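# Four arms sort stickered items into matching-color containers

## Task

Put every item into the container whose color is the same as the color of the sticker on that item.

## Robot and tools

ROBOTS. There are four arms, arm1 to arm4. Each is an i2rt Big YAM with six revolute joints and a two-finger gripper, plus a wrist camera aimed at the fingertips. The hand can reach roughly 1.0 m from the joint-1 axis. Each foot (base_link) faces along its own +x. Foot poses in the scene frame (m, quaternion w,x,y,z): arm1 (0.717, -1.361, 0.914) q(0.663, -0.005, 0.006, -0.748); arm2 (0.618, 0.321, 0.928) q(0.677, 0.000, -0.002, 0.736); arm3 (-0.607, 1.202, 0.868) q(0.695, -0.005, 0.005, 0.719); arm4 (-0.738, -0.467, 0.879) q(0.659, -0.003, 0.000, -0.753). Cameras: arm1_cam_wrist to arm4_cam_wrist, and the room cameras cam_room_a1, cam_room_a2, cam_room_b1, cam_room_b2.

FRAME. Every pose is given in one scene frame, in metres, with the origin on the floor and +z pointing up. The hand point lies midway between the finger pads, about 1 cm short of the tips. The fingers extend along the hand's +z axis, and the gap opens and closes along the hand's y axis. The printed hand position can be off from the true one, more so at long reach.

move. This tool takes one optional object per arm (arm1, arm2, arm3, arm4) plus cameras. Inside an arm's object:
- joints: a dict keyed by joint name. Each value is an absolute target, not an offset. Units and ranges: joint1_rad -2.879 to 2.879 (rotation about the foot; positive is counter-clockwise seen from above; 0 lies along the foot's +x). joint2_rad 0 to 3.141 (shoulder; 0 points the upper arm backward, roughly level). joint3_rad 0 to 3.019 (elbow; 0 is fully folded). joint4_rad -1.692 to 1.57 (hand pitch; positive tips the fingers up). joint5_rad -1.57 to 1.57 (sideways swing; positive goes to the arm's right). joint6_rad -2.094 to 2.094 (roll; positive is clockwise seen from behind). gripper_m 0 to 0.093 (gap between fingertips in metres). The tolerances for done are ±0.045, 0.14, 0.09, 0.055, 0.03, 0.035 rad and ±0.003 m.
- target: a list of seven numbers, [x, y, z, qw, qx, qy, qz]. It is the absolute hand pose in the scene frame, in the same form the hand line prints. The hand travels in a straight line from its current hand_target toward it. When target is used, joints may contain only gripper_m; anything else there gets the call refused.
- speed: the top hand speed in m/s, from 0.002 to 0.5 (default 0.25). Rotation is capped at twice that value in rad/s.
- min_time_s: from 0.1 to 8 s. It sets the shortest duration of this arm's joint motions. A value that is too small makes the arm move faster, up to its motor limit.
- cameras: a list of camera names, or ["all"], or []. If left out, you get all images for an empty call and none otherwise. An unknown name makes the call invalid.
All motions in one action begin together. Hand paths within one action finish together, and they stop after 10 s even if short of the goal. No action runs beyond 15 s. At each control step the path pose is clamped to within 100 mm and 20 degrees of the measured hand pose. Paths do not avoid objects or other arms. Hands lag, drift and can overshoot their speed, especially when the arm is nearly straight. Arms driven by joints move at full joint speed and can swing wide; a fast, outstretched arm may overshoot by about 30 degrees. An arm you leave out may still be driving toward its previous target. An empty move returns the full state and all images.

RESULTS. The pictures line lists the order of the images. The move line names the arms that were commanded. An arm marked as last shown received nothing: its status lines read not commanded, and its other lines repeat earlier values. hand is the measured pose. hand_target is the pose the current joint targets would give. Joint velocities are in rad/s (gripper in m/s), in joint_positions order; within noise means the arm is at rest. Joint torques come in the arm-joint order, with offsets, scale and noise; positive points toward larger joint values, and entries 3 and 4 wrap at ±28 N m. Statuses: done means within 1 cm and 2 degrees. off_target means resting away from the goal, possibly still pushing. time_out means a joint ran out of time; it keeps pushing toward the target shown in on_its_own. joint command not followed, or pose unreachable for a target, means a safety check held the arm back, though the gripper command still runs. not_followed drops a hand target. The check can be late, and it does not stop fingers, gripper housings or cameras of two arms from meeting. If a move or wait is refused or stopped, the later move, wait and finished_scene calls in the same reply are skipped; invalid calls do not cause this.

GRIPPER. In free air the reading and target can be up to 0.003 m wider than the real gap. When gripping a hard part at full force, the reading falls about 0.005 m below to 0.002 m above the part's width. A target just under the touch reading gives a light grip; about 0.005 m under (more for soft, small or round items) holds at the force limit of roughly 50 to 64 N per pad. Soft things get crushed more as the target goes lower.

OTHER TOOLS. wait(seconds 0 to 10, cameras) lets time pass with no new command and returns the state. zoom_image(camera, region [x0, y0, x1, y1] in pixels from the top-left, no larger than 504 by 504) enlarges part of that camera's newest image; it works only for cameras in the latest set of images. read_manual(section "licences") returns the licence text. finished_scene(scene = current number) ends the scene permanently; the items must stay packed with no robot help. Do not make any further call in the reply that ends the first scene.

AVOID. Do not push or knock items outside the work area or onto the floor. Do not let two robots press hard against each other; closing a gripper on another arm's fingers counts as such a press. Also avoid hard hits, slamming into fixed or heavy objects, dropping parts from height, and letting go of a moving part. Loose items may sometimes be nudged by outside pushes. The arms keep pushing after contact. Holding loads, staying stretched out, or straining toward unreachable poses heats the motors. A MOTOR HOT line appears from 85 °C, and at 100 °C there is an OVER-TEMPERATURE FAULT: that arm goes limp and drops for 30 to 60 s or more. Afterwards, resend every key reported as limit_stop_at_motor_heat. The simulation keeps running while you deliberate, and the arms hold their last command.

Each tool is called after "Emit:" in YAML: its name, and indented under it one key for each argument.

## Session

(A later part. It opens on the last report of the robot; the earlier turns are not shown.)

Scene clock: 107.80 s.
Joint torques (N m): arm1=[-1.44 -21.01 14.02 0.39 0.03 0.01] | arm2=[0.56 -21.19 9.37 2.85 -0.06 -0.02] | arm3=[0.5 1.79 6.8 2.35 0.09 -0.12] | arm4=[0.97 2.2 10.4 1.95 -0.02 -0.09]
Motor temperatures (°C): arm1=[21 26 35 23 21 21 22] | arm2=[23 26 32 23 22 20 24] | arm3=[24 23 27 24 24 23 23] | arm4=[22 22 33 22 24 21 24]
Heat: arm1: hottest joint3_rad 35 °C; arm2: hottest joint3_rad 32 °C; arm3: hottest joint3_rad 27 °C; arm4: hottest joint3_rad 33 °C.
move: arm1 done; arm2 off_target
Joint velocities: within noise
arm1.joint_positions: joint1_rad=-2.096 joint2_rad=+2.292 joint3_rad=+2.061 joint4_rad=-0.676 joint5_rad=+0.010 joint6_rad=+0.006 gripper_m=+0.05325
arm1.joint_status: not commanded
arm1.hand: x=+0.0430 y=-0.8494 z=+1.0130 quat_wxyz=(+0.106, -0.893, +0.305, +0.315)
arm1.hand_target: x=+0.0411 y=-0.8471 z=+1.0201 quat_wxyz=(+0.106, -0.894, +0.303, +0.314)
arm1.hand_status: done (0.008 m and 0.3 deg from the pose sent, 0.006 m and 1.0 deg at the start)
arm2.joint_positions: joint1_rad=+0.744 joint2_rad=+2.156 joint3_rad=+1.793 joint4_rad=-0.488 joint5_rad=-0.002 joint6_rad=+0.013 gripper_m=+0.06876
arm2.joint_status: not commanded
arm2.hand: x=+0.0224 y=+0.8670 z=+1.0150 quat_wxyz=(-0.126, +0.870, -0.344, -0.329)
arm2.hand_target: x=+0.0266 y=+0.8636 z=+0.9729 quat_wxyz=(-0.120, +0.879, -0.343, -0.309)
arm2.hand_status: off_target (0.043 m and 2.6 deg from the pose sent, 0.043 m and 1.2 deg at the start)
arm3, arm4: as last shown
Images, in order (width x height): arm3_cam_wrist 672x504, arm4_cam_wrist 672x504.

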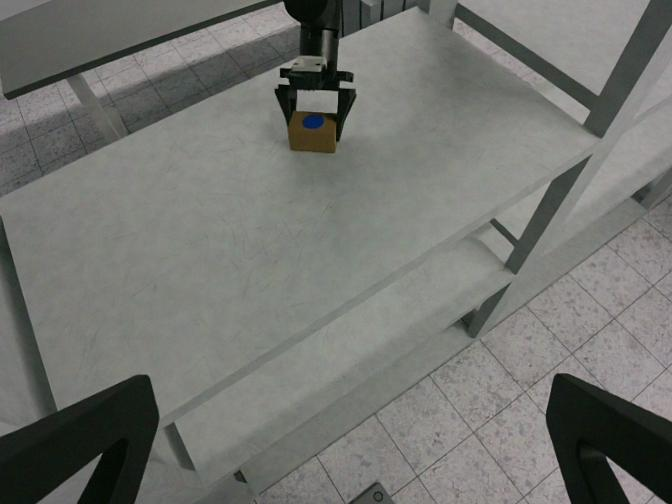

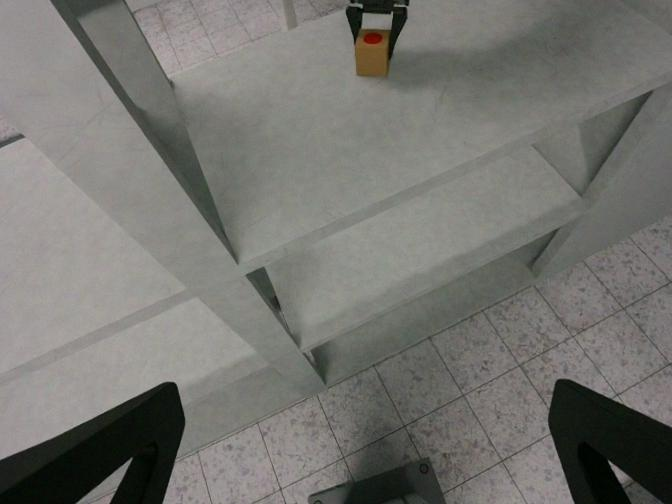

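Emit:
move:
  arm2: {"target":[0.025,0.865,1.021,0.118,-0.879,0.3435,0.304],"speed":0.06}

Emit:
move:
  arm1: {"joints":{"gripper_m":0.085}}
  arm2: {"joints":{"gripper_m":0.093}}

Emit:
move:
  arm1: {"target":[0.103,-0.893,1.12,0.110,-0.890,0.302,0.324],"speed":0.15}
  arm2: {"target":[0.082,0.815,1.12,0.120,-0.876,0.346,0.314],"speed":0.15}

Emit:
move:
  arm1: {"target":[0.415,-1.13,1.2,0.110,-0.890,0.302,0.324],"speed":0.3}
  arm2: {"target":[0.338,0.578,1.2,0.124,-0.876,0.3407,0.3187],"speed":0.3}
  arm3: {"target":[-0.25,1.03,1.2,0.327,0.2778,0.898,-0.101],"speed":0.3}
  arm4: {"target":[-0.257,-0.68,1.21,0.327,0.2778,0.898,-0.101],"speed":0.3}

Emit:
move:
  arm1: {"joints":{"joint2_rad":0.65,"joint3_rad":1.43,"joint4_rad":-1.5},"min_time_s":2}
  arm2: {"joints":{"joint2_rad":0.65,"joint3_rad":1.43,"joint4_rad":-1.5},"min_time_s":2}
  arm3: {"target":[-0.045,0.925,1.13,0.326,0.2845,0.896,-0.1035]}
  arm4: {"target":[-0.05,-0.795,1.14,0.326,0.2845,0.896,-0.1035]}
  cameras: ["arm3_cam_wrist","arm4_cam_wrist"]

Scene clock: 121.50 s.
Joint torques (N m): arm1=[-1.55 -22.01 14.01 0.4 0.03 0] | arm2=[0.62 -24.47 13.91 0.79 -0.07 -0.02] | arm3=[0.5 1.73 6.89 2.35 0.08 -0.12] | arm4=[0.85 2.55 10.4 1.88 0 -0.06]
Motor temperatures (°C): arm1=[21 27 35 23 21 21 22] | arm2=[23 26 31 23 22 20 24] | arm3=[24 23 27 24 24 23 23] | arm4=[22 22 33 22 24 21 24]
Heat: arm1: hottest joint3_rad 35 °C; arm2: hottest joint3_rad 31 °C; arm3: hottest joint3_rad 27 °C; arm4: hottest joint3_rad 33 °C.
move: arm2 done
Joint velocities: within noise
arm1, arm3, arm4: as last shown
arm2.joint_positions: joint1_rad=+0.744 joint2_rad=+2.153 joint3_rad=+1.805 joint4_rad=-0.557 joint5_rad=-0.002 joint6_rad=+0.013 gripper_m=+0.06876
arm2.joint_status: not commanded
arm2.hand: x=+0.0291 y=+0.8608 z=+1.0131 quat_wxyz=(-0.117, +0.879, -0.348, -0.306)
arm2.hand_target: x=+0.0253 y=+0.8649 z=+1.0211 quat_wxyz=(-0.118, +0.880, -0.344, -0.305)
arm2.hand_status: done (0.010 m and 0.5 deg from the pose sent, 0.007 m and 3.2 deg at the start)
pictures: none

Scene clock: 122.10 s.
Joint torques (N m): arm1=[-1.44 -21.36 13.94 1.01 0.03 -0.03] | arm2=[0.73 -24.35 13.89 1.28 -0.18 -0.02] | arm3=[0.56 1.73 6.84 2.33 0.09 -0.12] | arm4=[1.49 2.9 10.4 2.03 -0.06 -0.13]
Motor temperatures (°C): arm1=[21 27 35 23 21 21 22] | arm2=[23 26 31 23 22 20 24] | arm3=[24 23 27 24 24 23 23] | arm4=[22 22 33 22 24 21 24]
Heat: arm1: hottest joint3_rad 35 °C; arm2: hottest joint3_rad 31 °C; arm3: hottest joint3_rad 27 °C; arm4: hottest joint3_rad 33 °C.
move: arm1 done; arm2 done
Joint velocities: within noise
arm1.joint_positions: joint1_rad=-2.096 joint2_rad=+2.294 joint3_rad=+2.061 joint4_rad=-0.693 joint5_rad=+0.010 joint6_rad=+0.006 gripper_m=+0.08496
arm1.joint_status: all done
arm1.hand: x=+0.0456 y=-0.8513 z=+1.0093 quat_wxyz=(+0.103, -0.895, +0.305, +0.307)
arm1.hand_target: x=+0.0411 y=-0.8472 z=+1.0199 quat_wxyz=(+0.106, -0.894, +0.303, +0.314)
arm1.hand_status: not commanded
arm2.joint_positions: joint1_rad=+0.742 joint2_rad=+2.152 joint3_rad=+1.805 joint4_rad=-0.569 joint5_rad=+0.000 joint6_rad=+0.013 gripper_m=+0.09293
arm2.joint_status: all done
arm2.hand: x=+0.0321 y=+0.8607 z=+1.0121 quat_wxyz=(-0.117, +0.880, -0.350, -0.300)
arm2.hand_target: x=+0.0251 y=+0.8648 z=+1.0212 quat_wxyz=(-0.118, +0.880, -0.344, -0.305)
arm2.hand_status: not commanded
arm3, arm4: as last shown
pictures: none

Scene clock: 123.73 s.
Joint torques (N m): arm1=[-1.2 -18.49 11.6 1.02 0.04 0.02] | arm2=[0.5 -22.12 10.11 1.42 -0.2 0.03] | arm3=[0.5 1.61 6.86 2.33 0.08 -0.11] | arm4=[0.79 2.61 10.41 1.87 -0.01 -0.06]
Motor temperatures (°C): arm1=[21 27 35 23 21 21 22] | arm2=[23 26 31 23 22 20 24] | arm3=[24 23 27 24 24 23 23] | arm4=[22 22 33 22 24 21 24]
Heat: arm1: hottest joint3_rad 35 °C; arm2: hottest joint3_rad 31 °C; arm3: hottest joint3_rad 27 °C; arm4: hottest joint3_rad 33 °C.
move: arm1 done; arm2 off_target
Joint velocities: within noise
arm1.joint_positions: joint1_rad=-2.096 joint2_rad=+2.009 joint3_rad=+1.842 joint4_rad=-0.718 joint5_rad=+0.010 joint6_rad=+0.006 gripper_m=+0.08496
arm1.joint_status: not commanded
arm1.hand: x=+0.1005 y=-0.8917 z=+1.1139 quat_wxyz=(+0.109, -0.889, +0.304, +0.325)
arm1.hand_target: x=+0.1029 y=-0.8930 z=+1.1199 quat_wxyz=(+0.110, -0.890, +0.302, +0.324)
arm1.hand_status: done (0.007 m and 0.3 deg from the pose sent, 0.131 m and 2.2 deg at the start)
arm2.joint_positions: joint1_rad=+0.742 joint2_rad=+1.880 joint3_rad=+1.660 joint4_rad=-0.639 joint5_rad=-0.003 joint6_rad=+0.013 gripper_m=+0.09293
arm2.joint_status: not commanded
arm2.hand: x=+0.0759 y=+0.8190 z=+1.1276 quat_wxyz=(-0.125, +0.871, -0.346, -0.325)
arm2.hand_target: x=+0.0819 y=+0.8150 z=+1.1201 quat_wxyz=(-0.120, +0.876, -0.346, -0.314)
arm2.hand_status: off_target (0.011 m and 1.5 deg from the pose sent, 0.127 m and 1.7 deg at the start)
arm3, arm4: as last shown
pictures: none

Scene clock: 125.90 s.
Joint torques (N m): arm1=[-1.85 -1.79 11.59 1.2 0.14 0.07] | arm2=[0.44 -4.78 10.43 1.48 -0.19 -0.08] | arm3=[2.14 -6.71 9.32 1.89 0.23 0.01] | arm4=[1.14 -12.34 12.74 1.61 0.29 0.16]
Motor temperatures (°C): arm1=[21 27 35 23 21 21 22] | arm2=[23 26 31 23 22 20 24] | arm3=[24 23 27 24 24 23 23] | arm4=[22 22 34 22 24 21 24]
Heat: arm1: hottest joint3_rad 35 °C; arm2: hottest joint3_rad 31 °C; arm3: hottest joint3_rad 27 °C; arm4: hottest joint3_rad 34 °C.
move: arm1 done; arm2 off_target; arm3 done; arm4 off_target
Joint velocities: within noise
arm1.joint_positions: joint1_rad=-2.096 joint2_rad=+0.908 joint3_rad=+0.919 joint4_rad=-0.877 joint5_rad=+0.014 joint6_rad=+0.006 gripper_m=+0.08496
arm1.joint_status: not commanded
arm1.hand: x=+0.4160 y=-1.1276 z=+1.2055 quat_wxyz=(+0.114, -0.886, +0.303, +0.333)
arm1.hand_target: x=+0.4150 y=-1.1300 z=+1.2002 quat_wxyz=(+0.110, -0.890, +0.302, +0.324)
arm1.hand_status: done (0.006 m and 1.2 deg from the pose sent, 0.404 m and 0.3 deg at the start)
arm2.joint_positions: joint1_rad=+0.742 joint2_rad=+0.887 joint3_rad=+0.894 joint4_rad=-0.841 joint5_rad=-0.003 joint6_rad=+0.013 gripper_m=+0.09293
arm2.joint_status: not commanded
arm2.hand: x=+0.3350 y=+0.5798 z=+1.2146 quat_wxyz=(-0.129, +0.867, -0.344, -0.337)
arm2.hand_target: x=+0.3381 y=+0.5778 z=+1.2002 quat_wxyz=(-0.124, +0.876, -0.341, -0.319)
arm2.hand_status: off_target (0.015 m and 2.4 deg from the pose sent, 0.363 m and 1.1 deg at the start)
arm3.joint_positions: joint1_rad=-2.030 joint2_rad=+0.973 joint3_rad=+1.075 joint4_rad=-1.011 joint5_rad=+0.109 joint6_rad=+0.146 gripper_m=+0.09400
arm3.joint_status: not commanded
arm3.hand: x=-0.2539 y=+1.0259 z=+1.1959 quat_wxyz=(-0.316, -0.281, -0.900, +0.102)
arm3.hand_target: x=-0.2502 y=+1.0301 z=+1.2000 quat_wxyz=(-0.327, -0.278, -0.898, +0.101)
arm3.hand_status: done (0.007 m and 1.3 deg from the pose sent, 0.268 m and 15.0 deg at the start)
arm4.joint_positions: joint1_rad=+1.323 joint2_rad=+1.306 joint3_rad=+1.267 joint4_rad=-0.924 joint5_rad=+0.136 joint6_rad=+0.164 gripper_m=+0.09398
arm4.joint_status: not commanded
arm4.hand: x=-0.2716 y=-0.6777 z=+1.1743 quat_wxyz=(-0.288, -0.275, -0.912, +0.099)
arm4.hand_target: x=-0.2590 y=-0.6793 z=+1.2101 quat_wxyz=(-0.327, -0.278, -0.898, +0.101)
arm4.hand_status: off_target (0.039 m and 4.7 deg from the pose sent, 0.346 m and 13.3 deg at the start)
pictures: none

Scene clock: 128.30 s.
Joint torques (N m): arm1=[-1.03 4.42 12.93 1.26 0.11 0.06] | arm2=[0.44 0.15 12.7 1.62 -0.19 -0.08] | arm3=[0.44 -17.2 13.75 1.54 0.06 -0.03] | arm4=[0.09 -21.07 13.07 0.64 0.01 -0.07]
Motor temperatures (°C): arm1=[21 27 36 23 21 21 22] | arm2=[23 26 32 23 22 20 24] | arm3=[24 23 27 24 24 23 23] | arm4=[22 22 34 22 24 21 24]
Heat: arm1: hottest joint3_rad 36 °C; arm2: hottest joint3_rad 32 °C; arm3: hottest joint3_rad 27 °C; arm4: hottest joint3_rad 34 °C.
move: arm1 done; arm2 done; arm3 off_target; arm4 off_target
Joint velocities: within noise
arm1.joint_positions: joint1_rad=-2.096 joint2_rad=+0.648 joint3_rad=+1.386 joint4_rad=-1.489 joint5_rad=+0.014 joint6_rad=+0.006 gripper_m=+0.08496
arm1.joint_status: all done
arm1.hand: x=+0.5473 y=-1.2244 z=+1.4180 quat_wxyz=(+0.130, -0.865, +0.297, +0.383)
arm1.hand_target: x=+0.5510 y=-1.2287 z=+1.4359 quat_wxyz=(+0.134, -0.859, +0.293, +0.397)
arm1.hand_status: not commanded
arm2.joint_positions: joint1_rad=+0.742 joint2_rad=+0.650 joint3_rad=+1.388 joint4_rad=-1.485 joint5_rad=-0.003 joint6_rad=+0.013 gripper_m=+0.09293
arm2.joint_status: all done
arm2.hand: x=+0.4506 y=+0.4723 z=+1.4305 quat_wxyz=(-0.143, +0.852, -0.338, -0.374)
arm2.hand_target: x=+0.4556 y=+0.4677 z=+1.4472 quat_wxyz=(-0.150, +0.849, -0.330, -0.385)
arm2.hand_status: not commanded
arm3.joint_positions: joint1_rad=-2.030 joint2_rad=+1.586 joint3_rad=+1.371 joint4_rad=-0.744 joint5_rad=+0.109 joint6_rad=+0.146 gripper_m=+0.09400
arm3.joint_status: not commanded
arm3.hand: x=-0.0590 y=+0.9366 z=+1.0961 quat_wxyz=(-0.293, -0.282, -0.908, +0.099)
arm3.hand_target: x=-0.0469 y=+0.9259 z=+1.1301 quat_wxyz=(-0.326, -0.284, -0.896, +0.104)
arm3.hand_status: off_target (0.038 m and 4.1 deg from the pose sent, 0.241 m and 1.3 deg at the start)
arm4.joint_positions: joint1_rad=+1.292 joint2_rad=+1.923 joint3_rad=+1.865 joint4_rad=-0.850 joint5_rad=+0.126 joint6_rad=+0.164 gripper_m=+0.09398
arm4.joint_status: not commanded
arm4.hand: x=-0.0594 y=-0.7864 z=+1.1226 quat_wxyz=(-0.313, -0.287, -0.900, +0.101)
arm4.hand_target: x=-0.0509 y=-0.7945 z=+1.1399 quat_wxyz=(-0.326, -0.284, -0.895, +0.104)
arm4.hand_status: off_target (0.022 m and 1.6 deg from the pose sent, 0.253 m and 4.9 deg at the start)
Images, in order (width x height): arm3_cam_wrist 672x504, arm4_cam_wrist 672x504.

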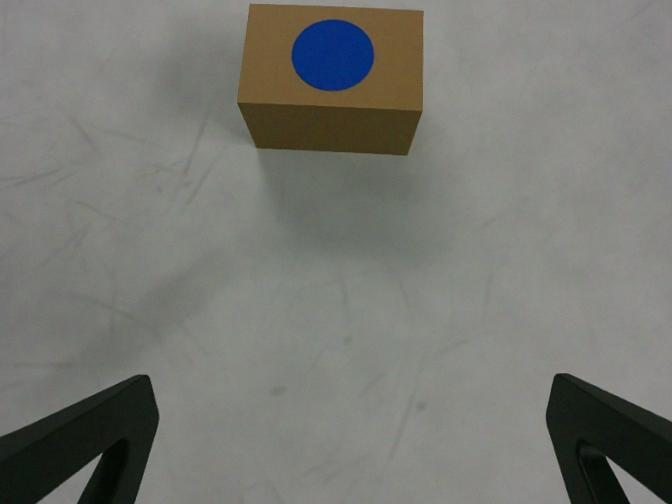

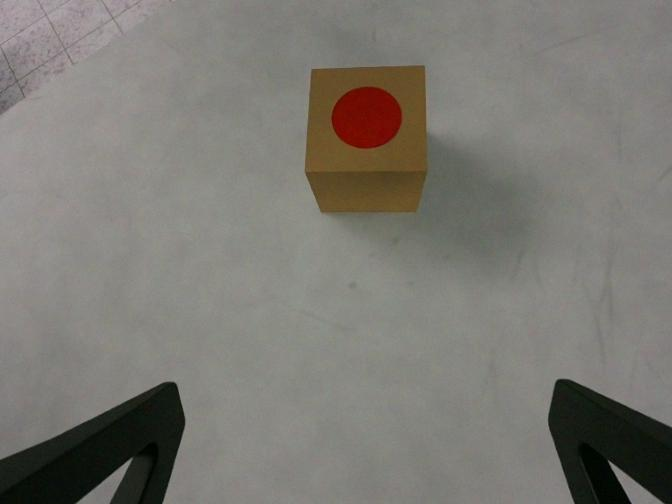

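Emit:
move:
  arm3: {"target":[0.028,0.888,1.102,0.324,0.300,0.891,-0.109],"speed":0.2}
  arm4: {"target":[0.0155,-0.851,1.08,0.324,0.300,0.891,-0.109],"speed":0.2}
  cameras: ["arm3_cam_wrist","arm4_cam_wrist"]

Scene clock: 141.43 s.
Joint torques (N m): arm1=[-1.67 4.6 12.93 1.11 0.08 0.08] | arm2=[0.44 0.09 12.68 1.62 -0.18 -0.08] | arm3=[0.38 -20.54 13.83 1.29 0.25 0.02] | arm4=[0.62 -25.93 12.9 0.51 0.15 -0.01]
Motor temperatures (°C): arm1=[21 26 35 23 21 21 22] | arm2=[23 26 33 23 22 20 23] | arm3=[24 24 29 24 24 23 23] | arm4=[22 22 37 22 24 21 24]
Heat: arm1: hottest joint3_rad 35 °C; arm2: hottest joint3_rad 33 °C; arm3: hottest joint3_rad 29 °C; arm4: hottest joint3_rad 37 °C.
move: arm3 off_target; arm4 off_target
Joint velocities: within noise
arm1, arm2: as last shown
arm3.joint_positions: joint1_rad=-2.030 joint2_rad=+1.808 joint3_rad=+1.590 joint4_rad=-0.734 joint5_rad=+0.127 joint6_rad=+0.168 gripper_m=+0.09400
arm3.joint_status: not commanded
arm3.hand: x=+0.0148 y=+0.8995 z=+1.0714 quat_wxyz=(-0.296, -0.294, -0.903, +0.105)
arm3.hand_target: x=+0.0263 y=+0.8888 z=+1.1023 quat_wxyz=(-0.324, -0.300, -0.891, +0.109)
arm3.hand_status: off_target (0.035 m and 3.6 deg from the pose sent, 0.100 m and 4.7 deg at the start)
arm4.joint_positions: joint1_rad=+1.260 joint2_rad=+2.211 joint3_rad=+2.172 joint4_rad=-0.874 joint5_rad=+0.126 joint6_rad=+0.164 gripper_m=+0.09398
arm4.joint_status: not commanded
arm4.hand: x=+0.0074 y=-0.8444 z=+1.0604 quat_wxyz=(-0.309, -0.301, -0.896, +0.106)
arm4.hand_target: x=+0.0144 y=-0.8506 z=+1.0802 quat_wxyz=(-0.325, -0.300, -0.890, +0.109)
arm4.hand_status: off_target (0.022 m and 1.8 deg from the pose sent, 0.108 m and 2.4 deg at the start)
Images, in order (width x height): arm3_cam_wrist 672x504, arm4_cam_wrist 672x504.

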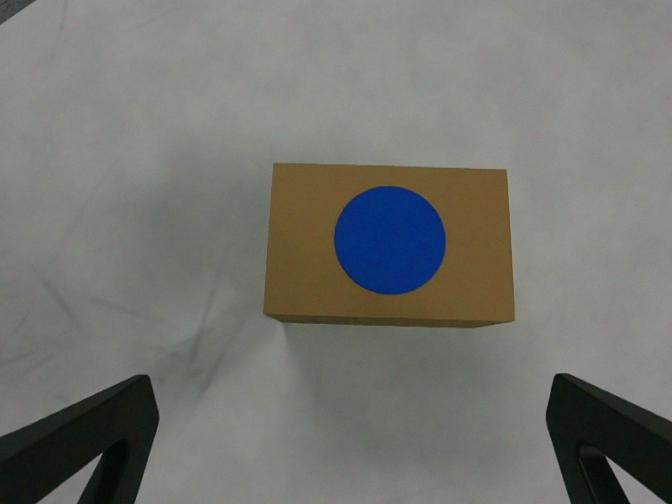

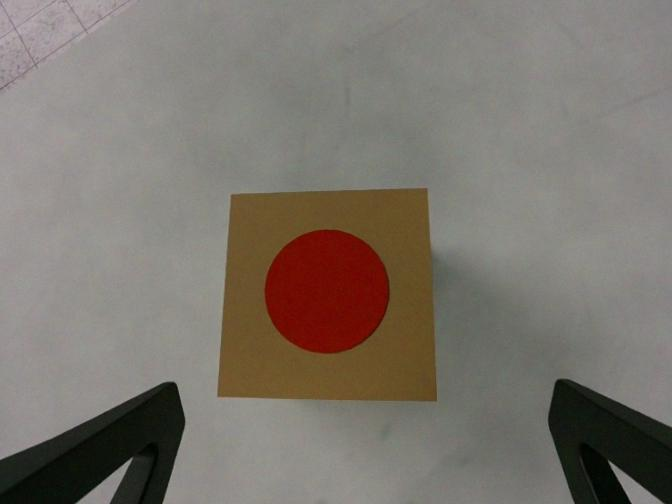

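Emit:
move:
  arm3: {"target":[0.0555,0.8464,1.055,0.324,0.300,0.891,-0.109],"speed":0.12}
  arm4: {"target":[0.0477,-0.8636,1.027,0.324,0.300,0.891,-0.109],"speed":0.12}
  cameras: ["arm3_cam_wrist","arm4_cam_wrist"]

Scene clock: 157.97 s.
Joint torques (N m): arm1=[-0.67 4.07 12.98 1.2 0.14 0.05] | arm2=[0.44 0.09 12.7 1.55 -0.18 -0.09] | arm3=[0.5 -22.24 13.65 1.74 0.04 -0.11] | arm4=[0.44 -25.58 12.88 1.29 0.18 0.04]
Motor temperatures (°C): arm1=[21 25 35 23 21 21 22] | arm2=[23 25 34 22 22 20 23] | arm3=[24 25 31 24 24 23 23] | arm4=[22 25 41 22 24 21 24]
Heat: arm1: hottest joint3_rad 35 °C; arm2: hottest joint3_rad 34 °C; arm3: hottest joint3_rad 31 °C; arm4: hottest joint3_rad 41 °C.
move: arm3 off_target; arm4 off_target
Joint velocities: within noise
arm1, arm2: as last shown
arm3.joint_positions: joint1_rad=-2.067 joint2_rad=+1.941 joint3_rad=+1.665 joint4_rad=-0.681 joint5_rad=+0.108 joint6_rad=+0.153 gripper_m=+0.09400
arm3.joint_status: not commanded
arm3.hand: x=+0.0398 y=+0.8615 z=+1.0260 quat_wxyz=(-0.293, -0.301, -0.901, +0.103)
arm3.hand_target: x=+0.0535 y=+0.8474 z=+1.0554 quat_wxyz=(-0.324, -0.300, -0.891, +0.109)
arm3.hand_status: off_target (0.036 m and 3.8 deg from the pose sent, 0.069 m and 3.6 deg at the start)
arm4.joint_positions: joint1_rad=+1.264 joint2_rad=+2.336 joint3_rad=+2.296 joint4_rad=-0.869 joint5_rad=+0.127 joint6_rad=+0.163 gripper_m=+0.09398
arm4.joint_status: not commanded
arm4.hand: x=+0.0369 y=-0.8553 z=+1.0232 quat_wxyz=(-0.311, -0.299, -0.896, +0.106)
arm4.hand_target: x=+0.0467 y=-0.8632 z=+1.0272 quat_wxyz=(-0.324, -0.300, -0.890, +0.109)
arm4.hand_status: off_target (0.014 m and 1.6 deg from the pose sent, 0.056 m and 1.8 deg at the start)
Images, in order (width x height): arm3_cam_wrist 672x504, arm4_cam_wrist 672x504.

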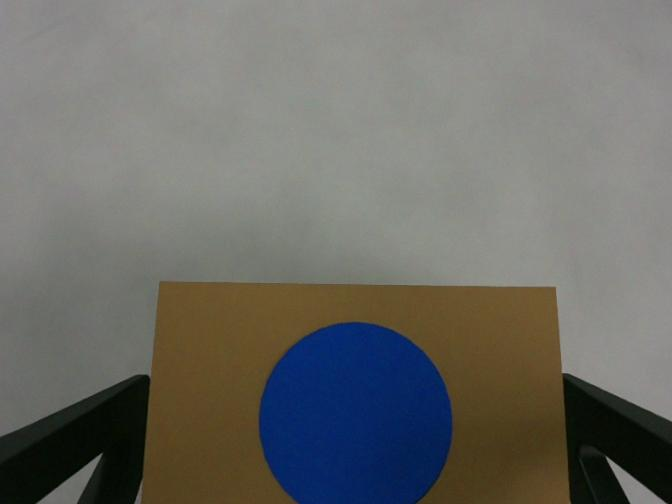

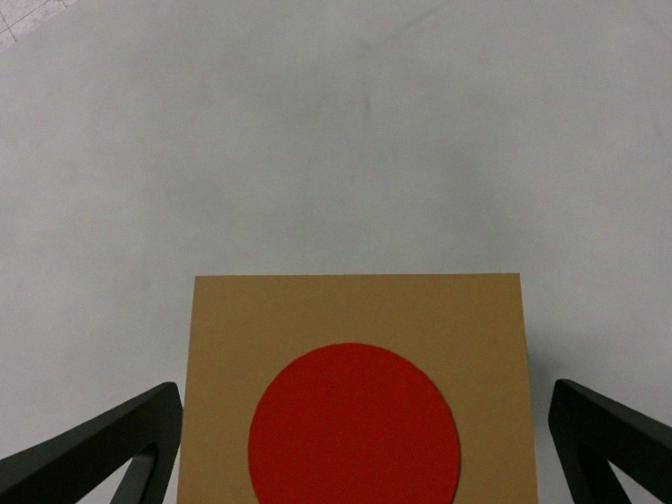

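Emit:
move:
  arm3: {"joints":{"gripper_m":0.058}}
  arm4: {"joints":{"gripper_m":0.043}}

Emit:
move:
  arm3: {"target":[-0.02,0.885,1.16,0.324,0.300,0.891,-0.109],"speed":0.15}
  arm4: {"target":[-0.02,-0.815,1.14,0.324,0.300,0.891,-0.109],"speed":0.15}

Emit:
move:
  arm3: {"target":[-0.27,1.03,1.22,0.327,0.2778,0.898,-0.101],"speed":0.3}
  arm4: {"target":[-0.277,-0.68,1.22,0.327,0.2778,0.898,-0.101],"speed":0.3}
  cameras: ["arm3_cam_wrist","arm4_cam_wrist"]

Emit:
move:
  arm3: {"joints":{"joint1_rad":0.921,"joint2_rad":0.8,"joint3_rad":1.35,"joint4_rad":-1.4,"joint5_rad":0,"joint6_rad":0},"min_time_s":4}
  arm4: {"joints":{"joint1_rad":-1.52,"joint2_rad":0.8,"joint3_rad":1.35,"joint4_rad":-1.4,"joint5_rad":0,"joint6_rad":0},"min_time_s":4}

Emit:
move:
  arm3: {"target":[-1.085,1.55,0.97,0.0376,-0.9557,0.1403,0.2561],"speed":0.3}
  arm4: {"target":[-1.29,-0.40,0.97,0.0054,-0.9657,0.0201,0.2587],"speed":0.3}
  cameras: ["arm3_cam_wrist","arm4_cam_wrist"]

Scene clock: 167.87 s.
Joint torques (N m): arm1=[-1.03 3.49 13.03 1.11 0.11 0.04] | arm2=[0.5 0.09 12.71 1.58 -0.19 -0.07] | arm3=[0.26 -22.24 13.65 1.74 0.05 -0.12] | arm4=[0.56 -25.52 12.74 1.21 0.2 0.05]
Motor temperatures (°C): arm1=[21 25 35 23 21 21 22] | arm2=[23 25 34 22 22 20 23] | arm3=[24 25 32 24 24 23 23] | arm4=[22 27 43 22 24 21 24]
Heat: arm1: hottest joint3_rad 35 °C; arm2: hottest joint3_rad 34 °C; arm3: hottest joint3_rad 32 °C; arm4: hottest joint3_rad 43 °C.
move: arm3 off_target; arm4 off_target
Joint velocities: within noise
arm1, arm2: as last shown
arm3.joint_positions: joint1_rad=-2.067 joint2_rad=+1.941 joint3_rad=+1.665 joint4_rad=-0.681 joint5_rad=+0.108 joint6_rad=+0.152 gripper_m=+0.06895
arm3.joint_status: gripper_m off_target (ended at +0.06899, target +0.05800)
arm3.hand: x=+0.0399 y=+0.8616 z=+1.0260 quat_wxyz=(-0.293, -0.301, -0.902, +0.103)
arm3.hand_target: x=+0.0535 y=+0.8474 z=+1.0554 quat_wxyz=(-0.324, -0.300, -0.891, +0.109)
arm3.hand_status: not commanded
arm4.joint_positions: joint1_rad=+1.264 joint2_rad=+2.336 joint3_rad=+2.296 joint4_rad=-0.869 joint5_rad=+0.127 joint6_rad=+0.163 gripper_m=+0.05365
arm4.joint_status: gripper_m off_target (ended at +0.05368, target +0.04300)
arm4.hand: x=+0.0371 y=-0.8553 z=+1.0236 quat_wxyz=(-0.312, -0.299, -0.896, +0.106)
arm4.hand_target: x=+0.0467 y=-0.8632 z=+1.0272 quat_wxyz=(-0.324, -0.300, -0.890, +0.109)
arm4.hand_status: not commanded
pictures: none

Scene clock: 169.60 s.
Joint torques (N m): arm1=[-0.91 3.84 13.01 1.22 0.09 0.06] | arm2=[0.5 0.09 12.7 1.58 -0.19 -0.08] | arm3=[0.21 -20.01 9.1 1.02 0.04 -0.13] | arm4=[1.14 -25.35 9.4 0.8 0.31 0.19]
Motor temperatures (°C): arm1=[21 25 35 23 21 21 22] | arm2=[23 25 34 22 22 20 23] | arm3=[24 25 31 24 24 23 23] | arm4=[22 27 43 22 24 21 25]
Heat: arm1: hottest joint3_rad 35 °C; arm2: hottest joint3_rad 34 °C; arm3: hottest joint3_rad 31 °C; arm4: hottest joint3_rad 43 °C.
move: arm3 done; arm4 done
Joint velocities: within noise
arm1, arm2: as last shown
arm3.joint_positions: joint1_rad=-2.067 joint2_rad=+1.697 joint3_rad=+1.638 joint4_rad=-0.833 joint5_rad=+0.106 joint6_rad=+0.152 gripper_m=+0.06895
arm3.joint_status: not commanded
arm3.hand: x=-0.0129 y=+0.8897 z=+1.1555 quat_wxyz=(-0.324, -0.299, -0.891, +0.107)
arm3.hand_target: x=-0.0200 y=+0.8851 z=+1.1598 quat_wxyz=(-0.324, -0.300, -0.891, +0.109)
arm3.hand_status: done (0.010 m and 0.3 deg from the pose sent, 0.149 m and 3.8 deg at the start)
arm4.joint_positions: joint1_rad=+1.276 joint2_rad=+2.067 joint3_rad=+2.107 joint4_rad=-0.929 joint5_rad=+0.137 joint6_rad=+0.165 gripper_m=+0.05365
arm4.joint_status: not commanded
arm4.hand: x=-0.0199 y=-0.8190 z=+1.1320 quat_wxyz=(-0.321, -0.295, -0.893, +0.110)
arm4.hand_target: x=-0.0200 y=-0.8150 z=+1.1400 quat_wxyz=(-0.324, -0.300, -0.891, +0.109)
arm4.hand_status: done (0.009 m and 0.7 deg from the pose sent, 0.136 m and 1.6 deg at the start)
pictures: none

Scene clock: 171.43 s.
Joint torques (N m): arm1=[-0.56 3.6 13.03 1.14 0.12 0.05] | arm2=[0.56 0.09 12.72 1.59 -0.19 -0.08] | arm3=[2.26 -4.54 9.02 1.07 0.11 -0.11] | arm4=[1.26 -10.58 9.62 0.87 0.04 0.02]
Motor temperatures (°C): arm1=[21 25 35 23 21 21 22] | arm2=[23 25 34 22 22 20 23] | arm3=[24 25 31 24 24 23 23] | arm4=[22 27 42 22 24 21 25]
Heat: arm1: hottest joint3_rad 35 °C; arm2: hottest joint3_rad 34 °C; arm3: hottest joint3_rad 31 °C; arm4: hottest joint3_rad 42 °C.
move: arm3 done; arm4 done
Joint velocities: within noise
arm1, arm2: as last shown
arm3.joint_positions: joint1_rad=-2.060 joint2_rad=+0.920 joint3_rad=+1.107 joint4_rad=-1.059 joint5_rad=+0.093 joint6_rad=+0.137 gripper_m=+0.06895
arm3.joint_status: not commanded
arm3.hand: x=-0.2727 y=+1.0249 z=+1.2253 quat_wxyz=(-0.334, -0.287, -0.892, +0.103)
arm3.hand_target: x=-0.2701 y=+1.0300 z=+1.2202 quat_wxyz=(-0.327, -0.278, -0.898, +0.101)
arm3.hand_status: done (0.008 m and 1.5 deg from the pose sent, 0.300 m and 2.6 deg at the start)
arm4.joint_positions: joint1_rad=+1.305 joint2_rad=+1.250 joint3_rad=+1.301 joint4_rad=-0.928 joint5_rad=+0.132 joint6_rad=+0.165 gripper_m=+0.05365
arm4.joint_status: not commanded
arm4.hand: x=-0.2794 y=-0.6834 z=+1.2191 quat_wxyz=(-0.328, -0.282, -0.896, +0.103)
arm4.hand_target: x=-0.2771 y=-0.6800 z=+1.2199 quat_wxyz=(-0.327, -0.278, -0.898, +0.101)
arm4.hand_status: done (0.004 m and 0.6 deg from the pose sent, 0.305 m and 2.4 deg at the start)
Images, in order (width x height): arm3_cam_wrist 672x504, arm4_cam_wrist 672x504.

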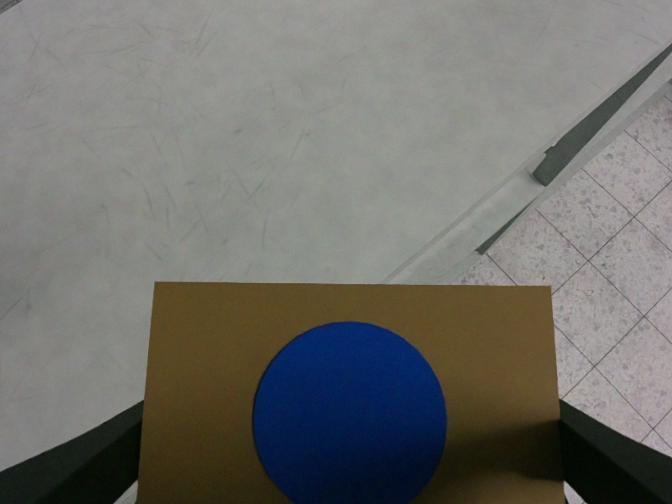

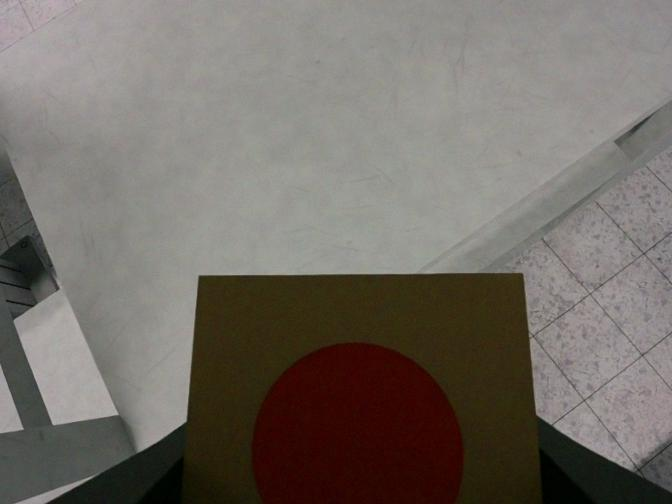

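Scene clock: 175.83 s.
Joint torques (N m): arm1=[-0.79 3.43 12.96 1.11 0.1 0.06] | arm2=[0.44 0.09 12.68 1.59 -0.19 -0.09] | arm3=[1.79 -3.43 13.35 0.99 0 -0.12] | arm4=[0.44 -3.43 11.64 0.72 -0.05 -0.07]
Motor temperatures (°C): arm1=[21 25 35 23 21 21 22] | arm2=[23 25 34 22 22 20 23] | arm3=[24 25 32 23 24 23 24] | arm4=[22 26 42 22 24 21 25]
Heat: arm1: hottest joint3_rad 35 °C; arm2: hottest joint3_rad 34 °C; arm3: hottest joint3_rad 32 °C; arm4: hottest joint3_rad 42 °C.
move: arm3 done; arm4 done
Joint velocities: within noise
arm1, arm2: as last shown
arm3.joint_positions: joint1_rad=+0.912 joint2_rad=+0.808 joint3_rad=+1.294 joint4_rad=-1.395 joint5_rad=+0.001 joint6_rad=+0.007 gripper_m=+0.06897
arm3.joint_status: all done
arm3.hand: x=-0.8503 y=+1.3839 z=+1.2989 quat_wxyz=(-0.093, +0.900, -0.296, -0.307)
arm3.hand_target: x=-0.8492 y=+1.3800 z=+1.3276 quat_wxyz=(-0.101, +0.893, -0.285, -0.334)
arm3.hand_status: not commanded
arm4.joint_positions: joint1_rad=-1.519 joint2_rad=+0.808 joint3_rad=+1.301 joint4_rad=-1.392 joint5_rad=+0.004 joint6_rad=+0.015 gripper_m=+0.05367
arm4.joint_status: all done
arm4.hand: x=-1.0352 y=-0.4395 z=+1.3184 quat_wxyz=(+0.011, -0.942, +0.047, +0.332)
arm4.hand_target: x=-1.0309 y=-0.4404 z=+1.3432 quat_wxyz=(+0.013, -0.934, +0.039, +0.354)
arm4.hand_status: not commanded
pictures: none

Scene clock: 178.20 s.
Joint torques (N m): arm1=[-0.85 3.6 12.88 1.06 0.08 0.02] | arm2=[0.62 0.09 12.71 1.55 -0.2 -0.08] | arm3=[0.5 -17.9 11.95 1.5 -0.22 -0.13] | arm4=[0.5 -15.68 10.58 1.29 -0.13 -0.07]
Motor temperatures (°C): arm1=[21 25 35 23 21 21 21] | arm2=[23 25 35 22 22 20 23] | arm3=[24 25 32 23 24 23 24] | arm4=[22 26 41 22 24 21 25]
Heat: arm1: hottest joint3_rad 35 °C; arm2: hottest joint3_rad 35 °C; arm3: hottest joint3_rad 32 °C; arm4: hottest joint3_rad 41 °C.
move: arm3 off_target; arm4 off_target
Joint velocities: within noise
arm1, arm2: as last shown
arm3.joint_positions: joint1_rad=+0.871 joint2_rad=+1.692 joint3_rad=+1.152 joint4_rad=-0.608 joint5_rad=-0.178 joint6_rad=-0.337 gripper_m=+0.06897
arm3.joint_status: not commanded
arm3.hand: x=-1.0690 y=+1.5271 z=+0.9405 quat_wxyz=(-0.018, +0.964, -0.142, -0.223)
arm3.hand_target: x=-1.0832 y=+1.5489 z=+0.9707 quat_wxyz=(-0.038, +0.956, -0.140, -0.256)
arm3.hand_status: off_target (0.041 m and 4.5 deg from the pose sent, 0.437 m and 20.8 deg at the start)
arm4.joint_positions: joint1_rad=-1.562 joint2_rad=+1.626 joint3_rad=+1.015 joint4_rad=-0.516 joint5_rad=-0.036 joint6_rad=-0.066 gripper_m=+0.05367
arm4.joint_status: not commanded
arm4.hand: x=-1.2645 y=-0.4065 z=+0.9434 quat_wxyz=(+0.001, -0.974, +0.025, +0.223)
arm4.hand_target: x=-1.2882 y=-0.4001 z=+0.9708 quat_wxyz=(+0.006, -0.966, +0.020, +0.259)
arm4.hand_status: off_target (0.037 m and 4.2 deg from the pose sent, 0.433 m and 9.3 deg at the start)
Images, in order (width x height): arm3_cam_wrist 672x504, arm4_cam_wrist 672x504.

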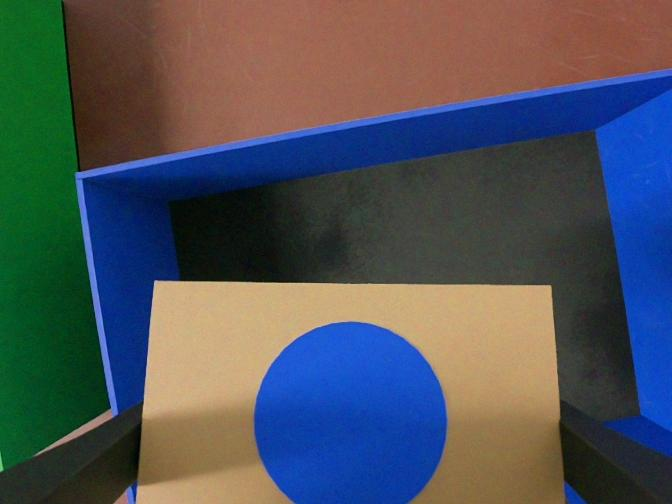

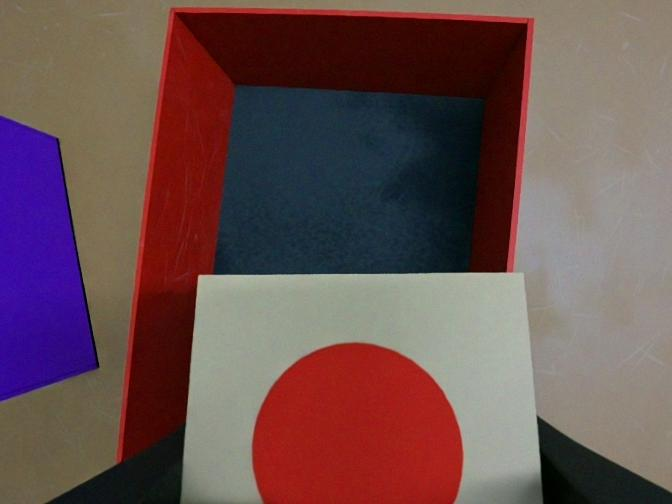

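Emit:
move:
  arm3: {"target":[-1.078,1.572,0.81,0.0376,-0.9557,0.1403,0.2561],"speed":0.15}
  arm4: {"target":[-1.330,-0.413,0.81,0.0054,-0.9657,0.0201,0.2587],"speed":0.15}
  cameras: ["arm3_cam_wrist","arm4_cam_wrist"]

Scene clock: 192.30 s.
Joint torques (N m): arm1=[-0.85 3.84 12.88 1.06 0.08 0.04] | arm2=[0.5 0.03 12.7 1.58 -0.19 -0.08] | arm3=[0.44 -18.9 5.91 1.54 -0.24 -0.12] | arm4=[1.2 -17.38 8.16 1.4 0.17 0.16]
Motor temperatures (°C): arm1=[21 25 35 23 21 21 21] | arm2=[23 25 35 22 22 20 23] | arm3=[24 25 31 23 24 23 24] | arm4=[22 26 41 22 24 21 26]
Heat: arm1: hottest joint3_rad 35 °C; arm2: hottest joint3_rad 35 °C; arm3: hottest joint3_rad 31 °C; arm4: hottest joint3_rad 41 °C.
move: arm3 done; arm4 off_target
Joint velocities: within noise
arm1.joint_positions: joint1_rad=-2.096 joint2_rad=+0.648 joint3_rad=+1.386 joint4_rad=-1.489 joint5_rad=+0.014 joint6_rad=+0.006 gripper_m=+0.08496
arm1.joint_status: not commanded
arm1.hand: x=+0.5473 y=-1.2244 z=+1.4180 quat_wxyz=(+0.130, -0.865, +0.297, +0.383)
arm1.hand_target: x=+0.5510 y=-1.2287 z=+1.4359 quat_wxyz=(+0.134, -0.859, +0.293, +0.397)
arm1.hand_status: not commanded
arm2.joint_positions: joint1_rad=+0.742 joint2_rad=+0.650 joint3_rad=+1.388 joint4_rad=-1.485 joint5_rad=-0.003 joint6_rad=+0.013 gripper_m=+0.09293
arm2.joint_status: not commanded
arm2.hand: x=+0.4506 y=+0.4723 z=+1.4305 quat_wxyz=(-0.143, +0.852, -0.338, -0.374)
arm2.hand_target: x=+0.4556 y=+0.4677 z=+1.4472 quat_wxyz=(-0.150, +0.849, -0.330, -0.385)
arm2.hand_status: not commanded
arm3.joint_positions: joint1_rad=+0.826 joint2_rad=+1.973 joint3_rad=+1.119 joint4_rad=-0.237 joint5_rad=-0.200 joint6_rad=-0.377 gripper_m=+0.06897
arm3.joint_status: not commanded
arm3.hand: x=-1.0814 y=+1.5649 z=+0.8096 quat_wxyz=(-0.033, +0.957, -0.139, -0.251)
arm3.hand_target: x=-1.0780 y=+1.5720 z=+0.8101 quat_wxyz=(-0.038, +0.956, -0.140, -0.256)
arm3.hand_status: done (0.008 m and 0.8 deg from the pose sent, 0.138 m and 4.5 deg at the start)
arm4.joint_positions: joint1_rad=-1.542 joint2_rad=+1.984 joint3_rad=+1.035 joint4_rad=-0.150 joint5_rad=-0.028 joint6_rad=-0.063 gripper_m=+0.05367
arm4.joint_status: not commanded
arm4.hand: x=-1.3070 y=-0.4120 z=+0.8001 quat_wxyz=(+0.004, -0.972, +0.017, +0.236)
arm4.hand_target: x=-1.3291 y=-0.4131 z=+0.8109 quat_wxyz=(+0.005, -0.966, +0.020, +0.259)
arm4.hand_status: off_target (0.025 m and 2.7 deg from the pose sent, 0.149 m and 4.2 deg at the start)
Images, in order (width x height): arm3_cam_wrist 672x504, arm4_cam_wrist 672x504.

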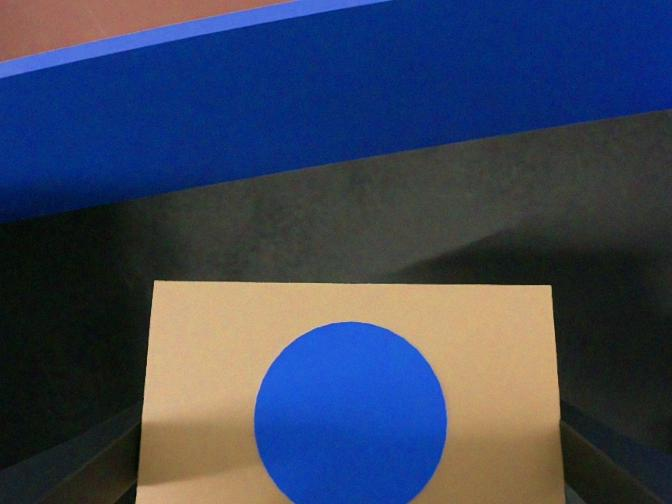

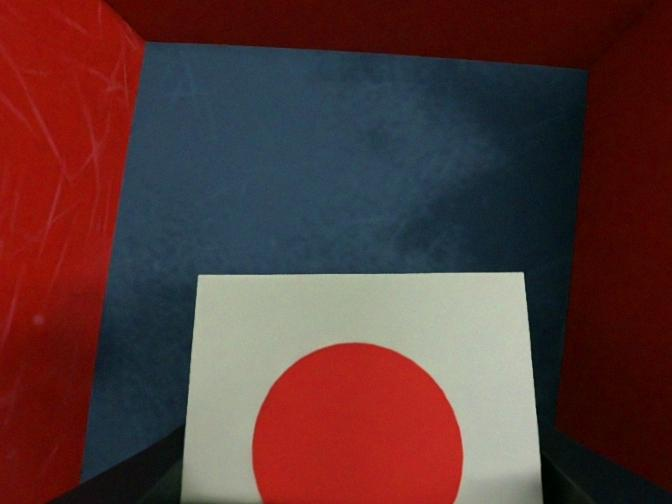

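Emit:
move:
  arm3: {"target":[-1.078,1.572,0.768,0.0376,-0.9557,0.1403,0.2561],"speed":0.1}
  arm4: {"target":[-1.330,-0.413,0.766,0.0054,-0.9657,0.0201,0.2587],"speed":0.1}

Emit:
move:
  arm3: {"target":[-1.078,1.572,0.738,0.0376,-0.9557,0.1403,0.2561],"speed":0.06}
  arm4: {"target":[-1.330,-0.413,0.738,0.0054,-0.9657,0.0201,0.2587],"speed":0.06}
  cameras: ["arm3_cam_wrist","arm4_cam_wrist"]

Scene clock: 199.40 s.
Joint torques (N m): arm1=[-1.08 4.19 12.83 1.28 0.11 0.08] | arm2=[0.5 0.03 12.68 1.61 -0.19 -0.08] | arm3=[0.44 -19.14 5.45 1.55 -0.24 -0.13] | arm4=[1.61 -17.67 7.3 1.33 0.15 0.18]
Motor temperatures (°C): arm1=[21 24 35 23 21 21 21] | arm2=[23 25 35 22 22 20 23] | arm3=[24 26 31 23 24 23 24] | arm4=[22 26 39 22 24 21 26]
Heat: arm1: hottest joint3_rad 35 °C; arm2: hottest joint3_rad 35 °C; arm3: hottest joint3_rad 31 °C; arm4: hottest joint3_rad 39 °C.
move: arm3 done; arm4 off_target
Joint velocities: within noise
arm1, arm2: as last shown
arm3.joint_positions: joint1_rad=+0.826 joint2_rad=+2.060 joint3_rad=+1.115 joint4_rad=-0.146 joint5_rad=-0.200 joint6_rad=-0.378 gripper_m=+0.06897
arm3.joint_status: not commanded
arm3.hand: x=-1.0813 y=+1.5642 z=+0.7683 quat_wxyz=(-0.033, +0.957, -0.138, -0.251)
arm3.hand_target: x=-1.0780 y=+1.5720 z=+0.7681 quat_wxyz=(-0.038, +0.956, -0.140, -0.256)
arm3.hand_status: done (0.008 m and 0.8 deg from the pose sent, 0.042 m and 0.8 deg at the start)
arm4.joint_positions: joint1_rad=-1.542 joint2_rad=+2.082 joint3_rad=+1.041 joint4_rad=-0.054 joint5_rad=-0.028 joint6_rad=-0.063 gripper_m=+0.05367
arm4.joint_status: not commanded
arm4.hand: x=-1.3088 y=-0.4120 z=+0.7588 quat_wxyz=(+0.004, -0.971, +0.017, +0.238)
arm4.hand_target: x=-1.3293 y=-0.4130 z=+0.7667 quat_wxyz=(+0.005, -0.966, +0.020, +0.259)
arm4.hand_status: off_target (0.022 m and 2.5 deg from the pose sent, 0.041 m and 2.7 deg at the start)
pictures: none

Scene clock: 200.40 s.
Joint torques (N m): arm1=[-1.38 4.13 12.93 1.18 0.11 0.05] | arm2=[0.44 0.09 12.72 1.58 -0.19 -0.08] | arm3=[0.5 -16.79 5.64 1.22 -0.17 -0.1] | arm4=[1.14 -16.03 6.46 1.29 0.17 0.15]
Motor temperatures (°C): arm1=[21 24 35 23 21 21 21] | arm2=[23 25 35 22 22 20 23] | arm3=[24 26 31 23 24 23 24] | arm4=[22 26 39 22 24 21 26]
Heat: arm1: hottest joint3_rad 35 °C; arm2: hottest joint3_rad 35 °C; arm3: hottest joint3_rad 31 °C; arm4: hottest joint3_rad 39 °C.
move: arm3 off_target; arm4 off_target
Joint velocities: within noise
arm1, arm2: as last shown
arm3.joint_positions: joint1_rad=+0.825 joint2_rad=+2.098 joint3_rad=+1.115 joint4_rad=-0.074 joint5_rad=-0.202 joint6_rad=-0.381 gripper_m=+0.06897
arm3.joint_status: not commanded
arm3.hand: x=-1.0864 y=+1.5682 z=+0.7547 quat_wxyz=(-0.042, +0.954, -0.134, -0.265)
arm3.hand_target: x=-1.0777 y=+1.5714 z=+0.7383 quat_wxyz=(-0.037, +0.956, -0.140, -0.256)
arm3.hand_status: off_target (0.019 m and 1.3 deg from the pose sent, 0.031 m and 0.8 deg at the start)
arm4.joint_positions: joint1_rad=-1.542 joint2_rad=+2.122 joint3_rad=+1.059 joint4_rad=+0.011 joint5_rad=-0.028 joint6_rad=-0.063 gripper_m=+0.05367
arm4.joint_status: not commanded
arm4.hand: x=-1.3227 y=-0.4105 z=+0.7502 quat_wxyz=(+0.006, -0.966, +0.017, +0.259)
arm4.hand_target: x=-1.3294 y=-0.4130 z=+0.7384 quat_wxyz=(+0.005, -0.966, +0.020, +0.259)
arm4.hand_status: off_target (0.014 m and 0.4 deg from the pose sent, 0.030 m and 2.5 deg at the start)
Images, in order (width x height): arm3_cam_wrist 672x504, arm4_cam_wrist 672x504.

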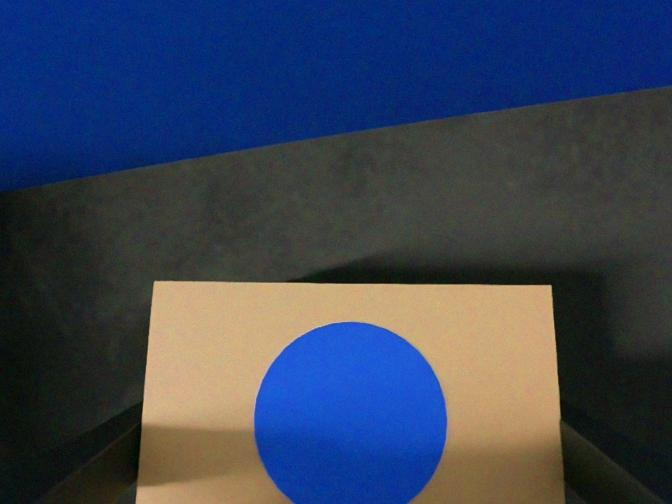

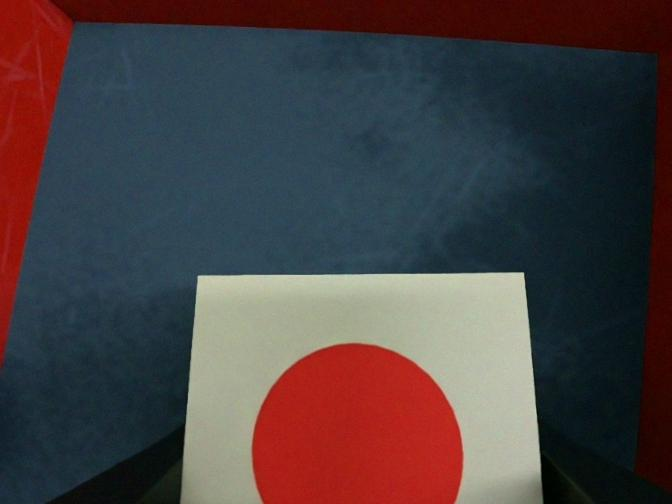

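Emit:
move:
  arm3: {"target":[-1.085,1.572,0.760,0.0376,-0.9557,0.1403,0.2561],"speed":0.06}
  arm4: {"target":[-1.328,-0.412,0.758,0.0054,-0.9657,0.0201,0.2587],"speed":0.06}

Emit:
move:
  arm3: {"joints":{"gripper_m":0.09}}
  arm4: {"joints":{"gripper_m":0.08}}

Emit:
move:
  arm3: {"target":[-1.065,1.565,0.95,0.0376,-0.9557,0.1403,0.2561],"speed":0.2}
  arm4: {"target":[-1.305,-0.412,0.95,0.0054,-0.9657,0.0201,0.2587],"speed":0.2}
  cameras: ["arm3_cam_wrist","arm4_cam_wrist"]

Scene clock: 206.03 s.
Joint torques (N m): arm1=[-1.26 3.43 12.88 1.21 0.14 0.03] | arm2=[0.44 0.09 12.68 1.59 -0.17 -0.08] | arm3=[1.08 -19.78 6.78 0.16 -0.01 -0.02] | arm4=[1.44 -19.84 5.74 0.18 0.12 0.13]
Motor temperatures (°C): arm1=[21 24 35 23 21 21 21] | arm2=[23 25 35 22 22 20 23] | arm3=[24 26 30 23 24 23 24] | arm4=[22 26 38 22 24 21 26]
Heat: arm1: hottest joint3_rad 35 °C; arm2: hottest joint3_rad 35 °C; arm3: hottest joint3_rad 30 °C; arm4: hottest joint3_rad 38 °C.
move: arm3 done; arm4 done
Joint velocities: within noise
arm1, arm2: as last shown
arm3.joint_positions: joint1_rad=+0.825 joint2_rad=+2.091 joint3_rad=+1.115 joint4_rad=-0.103 joint5_rad=-0.202 joint6_rad=-0.381 gripper_m=+0.06897
arm3.joint_status: not commanded
arm3.hand: x=-1.0829 y=+1.5653 z=+0.7554 quat_wxyz=(-0.036, +0.956, -0.136, -0.256)
arm3.hand_target: x=-1.0850 y=+1.5718 z=+0.7600 quat_wxyz=(-0.038, +0.956, -0.140, -0.256)
arm3.hand_status: done (0.008 m and 0.6 deg from the pose sent, 0.006 m and 1.3 deg at the start)
arm4.joint_positions: joint1_rad=-1.542 joint2_rad=+2.120 joint3_rad=+1.059 joint4_rad=+0.002 joint5_rad=-0.028 joint6_rad=-0.063 gripper_m=+0.05367
arm4.joint_status: not commanded
arm4.hand: x=-1.3213 y=-0.4107 z=+0.7502 quat_wxyz=(+0.006, -0.967, +0.017, +0.256)
arm4.hand_target: x=-1.3279 y=-0.4119 z=+0.7580 quat_wxyz=(+0.005, -0.966, +0.020, +0.259)
arm4.hand_status: done (0.010 m and 0.5 deg from the pose sent, 0.010 m and 0.4 deg at the start)
pictures: none

Scene clock: 206.53 s.
Joint torques (N m): arm1=[-1.26 3.96 12.9 1.13 0.14 0.04] | arm2=[0.44 0.21 12.71 1.62 -0.18 -0.08] | arm3=[1.03 -20.01 6.71 0.59 -0.02 -0.01] | arm4=[1.55 -19.49 5.57 0.34 0.1 0.14]
Motor temperatures (°C): arm1=[21 24 35 23 21 21 21] | arm2=[23 25 35 22 22 20 23] | arm3=[24 26 30 23 24 23 24] | arm4=[22 26 38 22 24 21 26]
Heat: arm1: hottest joint3_rad 35 °C; arm2: hottest joint3_rad 35 °C; arm3: hottest joint3_rad 30 °C; arm4: hottest joint3_rad 38 °C.
move: arm3 done; arm4 done
Joint velocities: within noise
arm1, arm2: as last shown
arm3.joint_positions: joint1_rad=+0.825 joint2_rad=+2.091 joint3_rad=+1.115 joint4_rad=-0.113 joint5_rad=-0.201 joint6_rad=-0.381 gripper_m=+0.08996
arm3.joint_status: all done
arm3.hand: x=-1.0813 y=+1.5639 z=+0.7543 quat_wxyz=(-0.033, +0.957, -0.136, -0.252)
arm3.hand_target: x=-1.0850 y=+1.5719 z=+0.7600 quat_wxyz=(-0.038, +0.956, -0.140, -0.256)
arm3.hand_status: not commanded
arm4.joint_positions: joint1_rad=-1.542 joint2_rad=+2.120 joint3_rad=+1.059 joint4_rad=-0.004 joint5_rad=-0.028 joint6_rad=-0.063 gripper_m=+0.07992
arm4.joint_status: all done
arm4.hand: x=-1.3200 y=-0.4108 z=+0.7494 quat_wxyz=(+0.006, -0.967, +0.017, +0.253)
arm4.hand_target: x=-1.3279 y=-0.4119 z=+0.7580 quat_wxyz=(+0.005, -0.966, +0.020, +0.259)
arm4.hand_status: not commanded
pictures: none

Scene clock: 208.20 s.
Joint torques (N m): arm1=[-1.55 3.49 12.9 1.18 0.11 0.08] | arm2=[0.44 0.15 12.68 1.59 -0.19 -0.08] | arm3=[0.5 -16.91 11.18 0.5 -0.21 -0.12] | arm4=[0.79 -15.85 9.76 0.43 0.05 0.13]
Motor temperatures (°C): arm1=[21 24 35 23 21 21 21] | arm2=[23 25 35 22 22 20 23] | arm3=[24 26 30 23 24 23 24] | arm4=[22 26 38 22 24 21 26]
Heat: arm1: hottest joint3_rad 35 °C; arm2: hottest joint3_rad 35 °C; arm3: hottest joint3_rad 30 °C; arm4: hottest joint3_rad 38 °C.
move: arm3 off_target; arm4 off_target
Joint velocities: within noise
arm1, arm2: as last shown
arm3.joint_positions: joint1_rad=+0.822 joint2_rad=+1.698 joint3_rad=+1.123 joint4_rad=-0.540 joint5_rad=-0.202 joint6_rad=-0.382 gripper_m=+0.08996
arm3.joint_status: not commanded
arm3.hand: x=-1.0571 y=+1.5476 z=+0.9325 quat_wxyz=(-0.027, +0.960, -0.139, -0.242)
arm3.hand_target: x=-1.0643 y=+1.5645 z=+0.9503 quat_wxyz=(-0.038, +0.956, -0.140, -0.256)
arm3.hand_status: off_target (0.026 m and 2.1 deg from the pose sent, 0.196 m and 0.8 deg at the start)
arm4.joint_positions: joint1_rad=-1.542 joint2_rad=+1.682 joint3_rad=+1.046 joint4_rad=-0.442 joint5_rad=-0.028 joint6_rad=-0.063 gripper_m=+0.07992
arm4.joint_status: not commanded
arm4.hand: x=-1.2911 y=-0.4131 z=+0.9352 quat_wxyz=(+0.005, -0.969, +0.017, +0.246)
arm4.hand_target: x=-1.3044 y=-0.4120 z=+0.9503 quat_wxyz=(+0.005, -0.966, +0.020, +0.259)
arm4.hand_status: off_target (0.020 m and 1.5 deg from the pose sent, 0.201 m and 0.8 deg at the start)
Images, in order (width x height): arm3_cam_wrist 672x504, arm4_cam_wrist 672x504.

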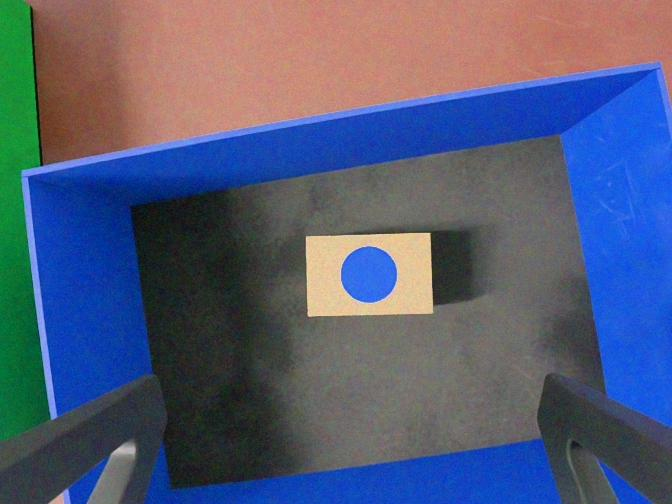

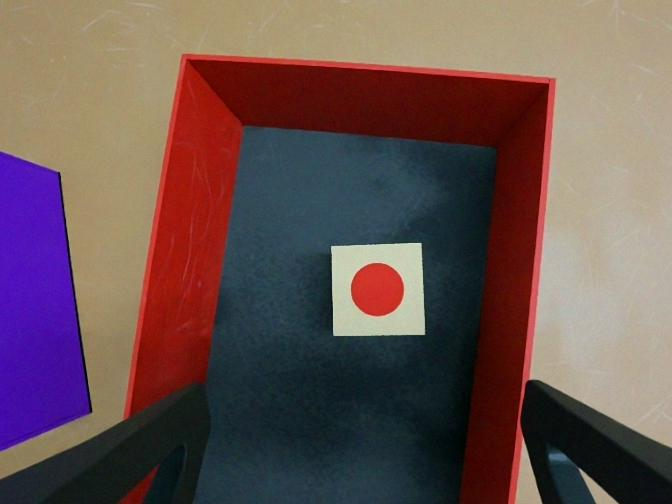

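Emit:
finished_scene:
  scene: 2

The scene is finished: the task was done.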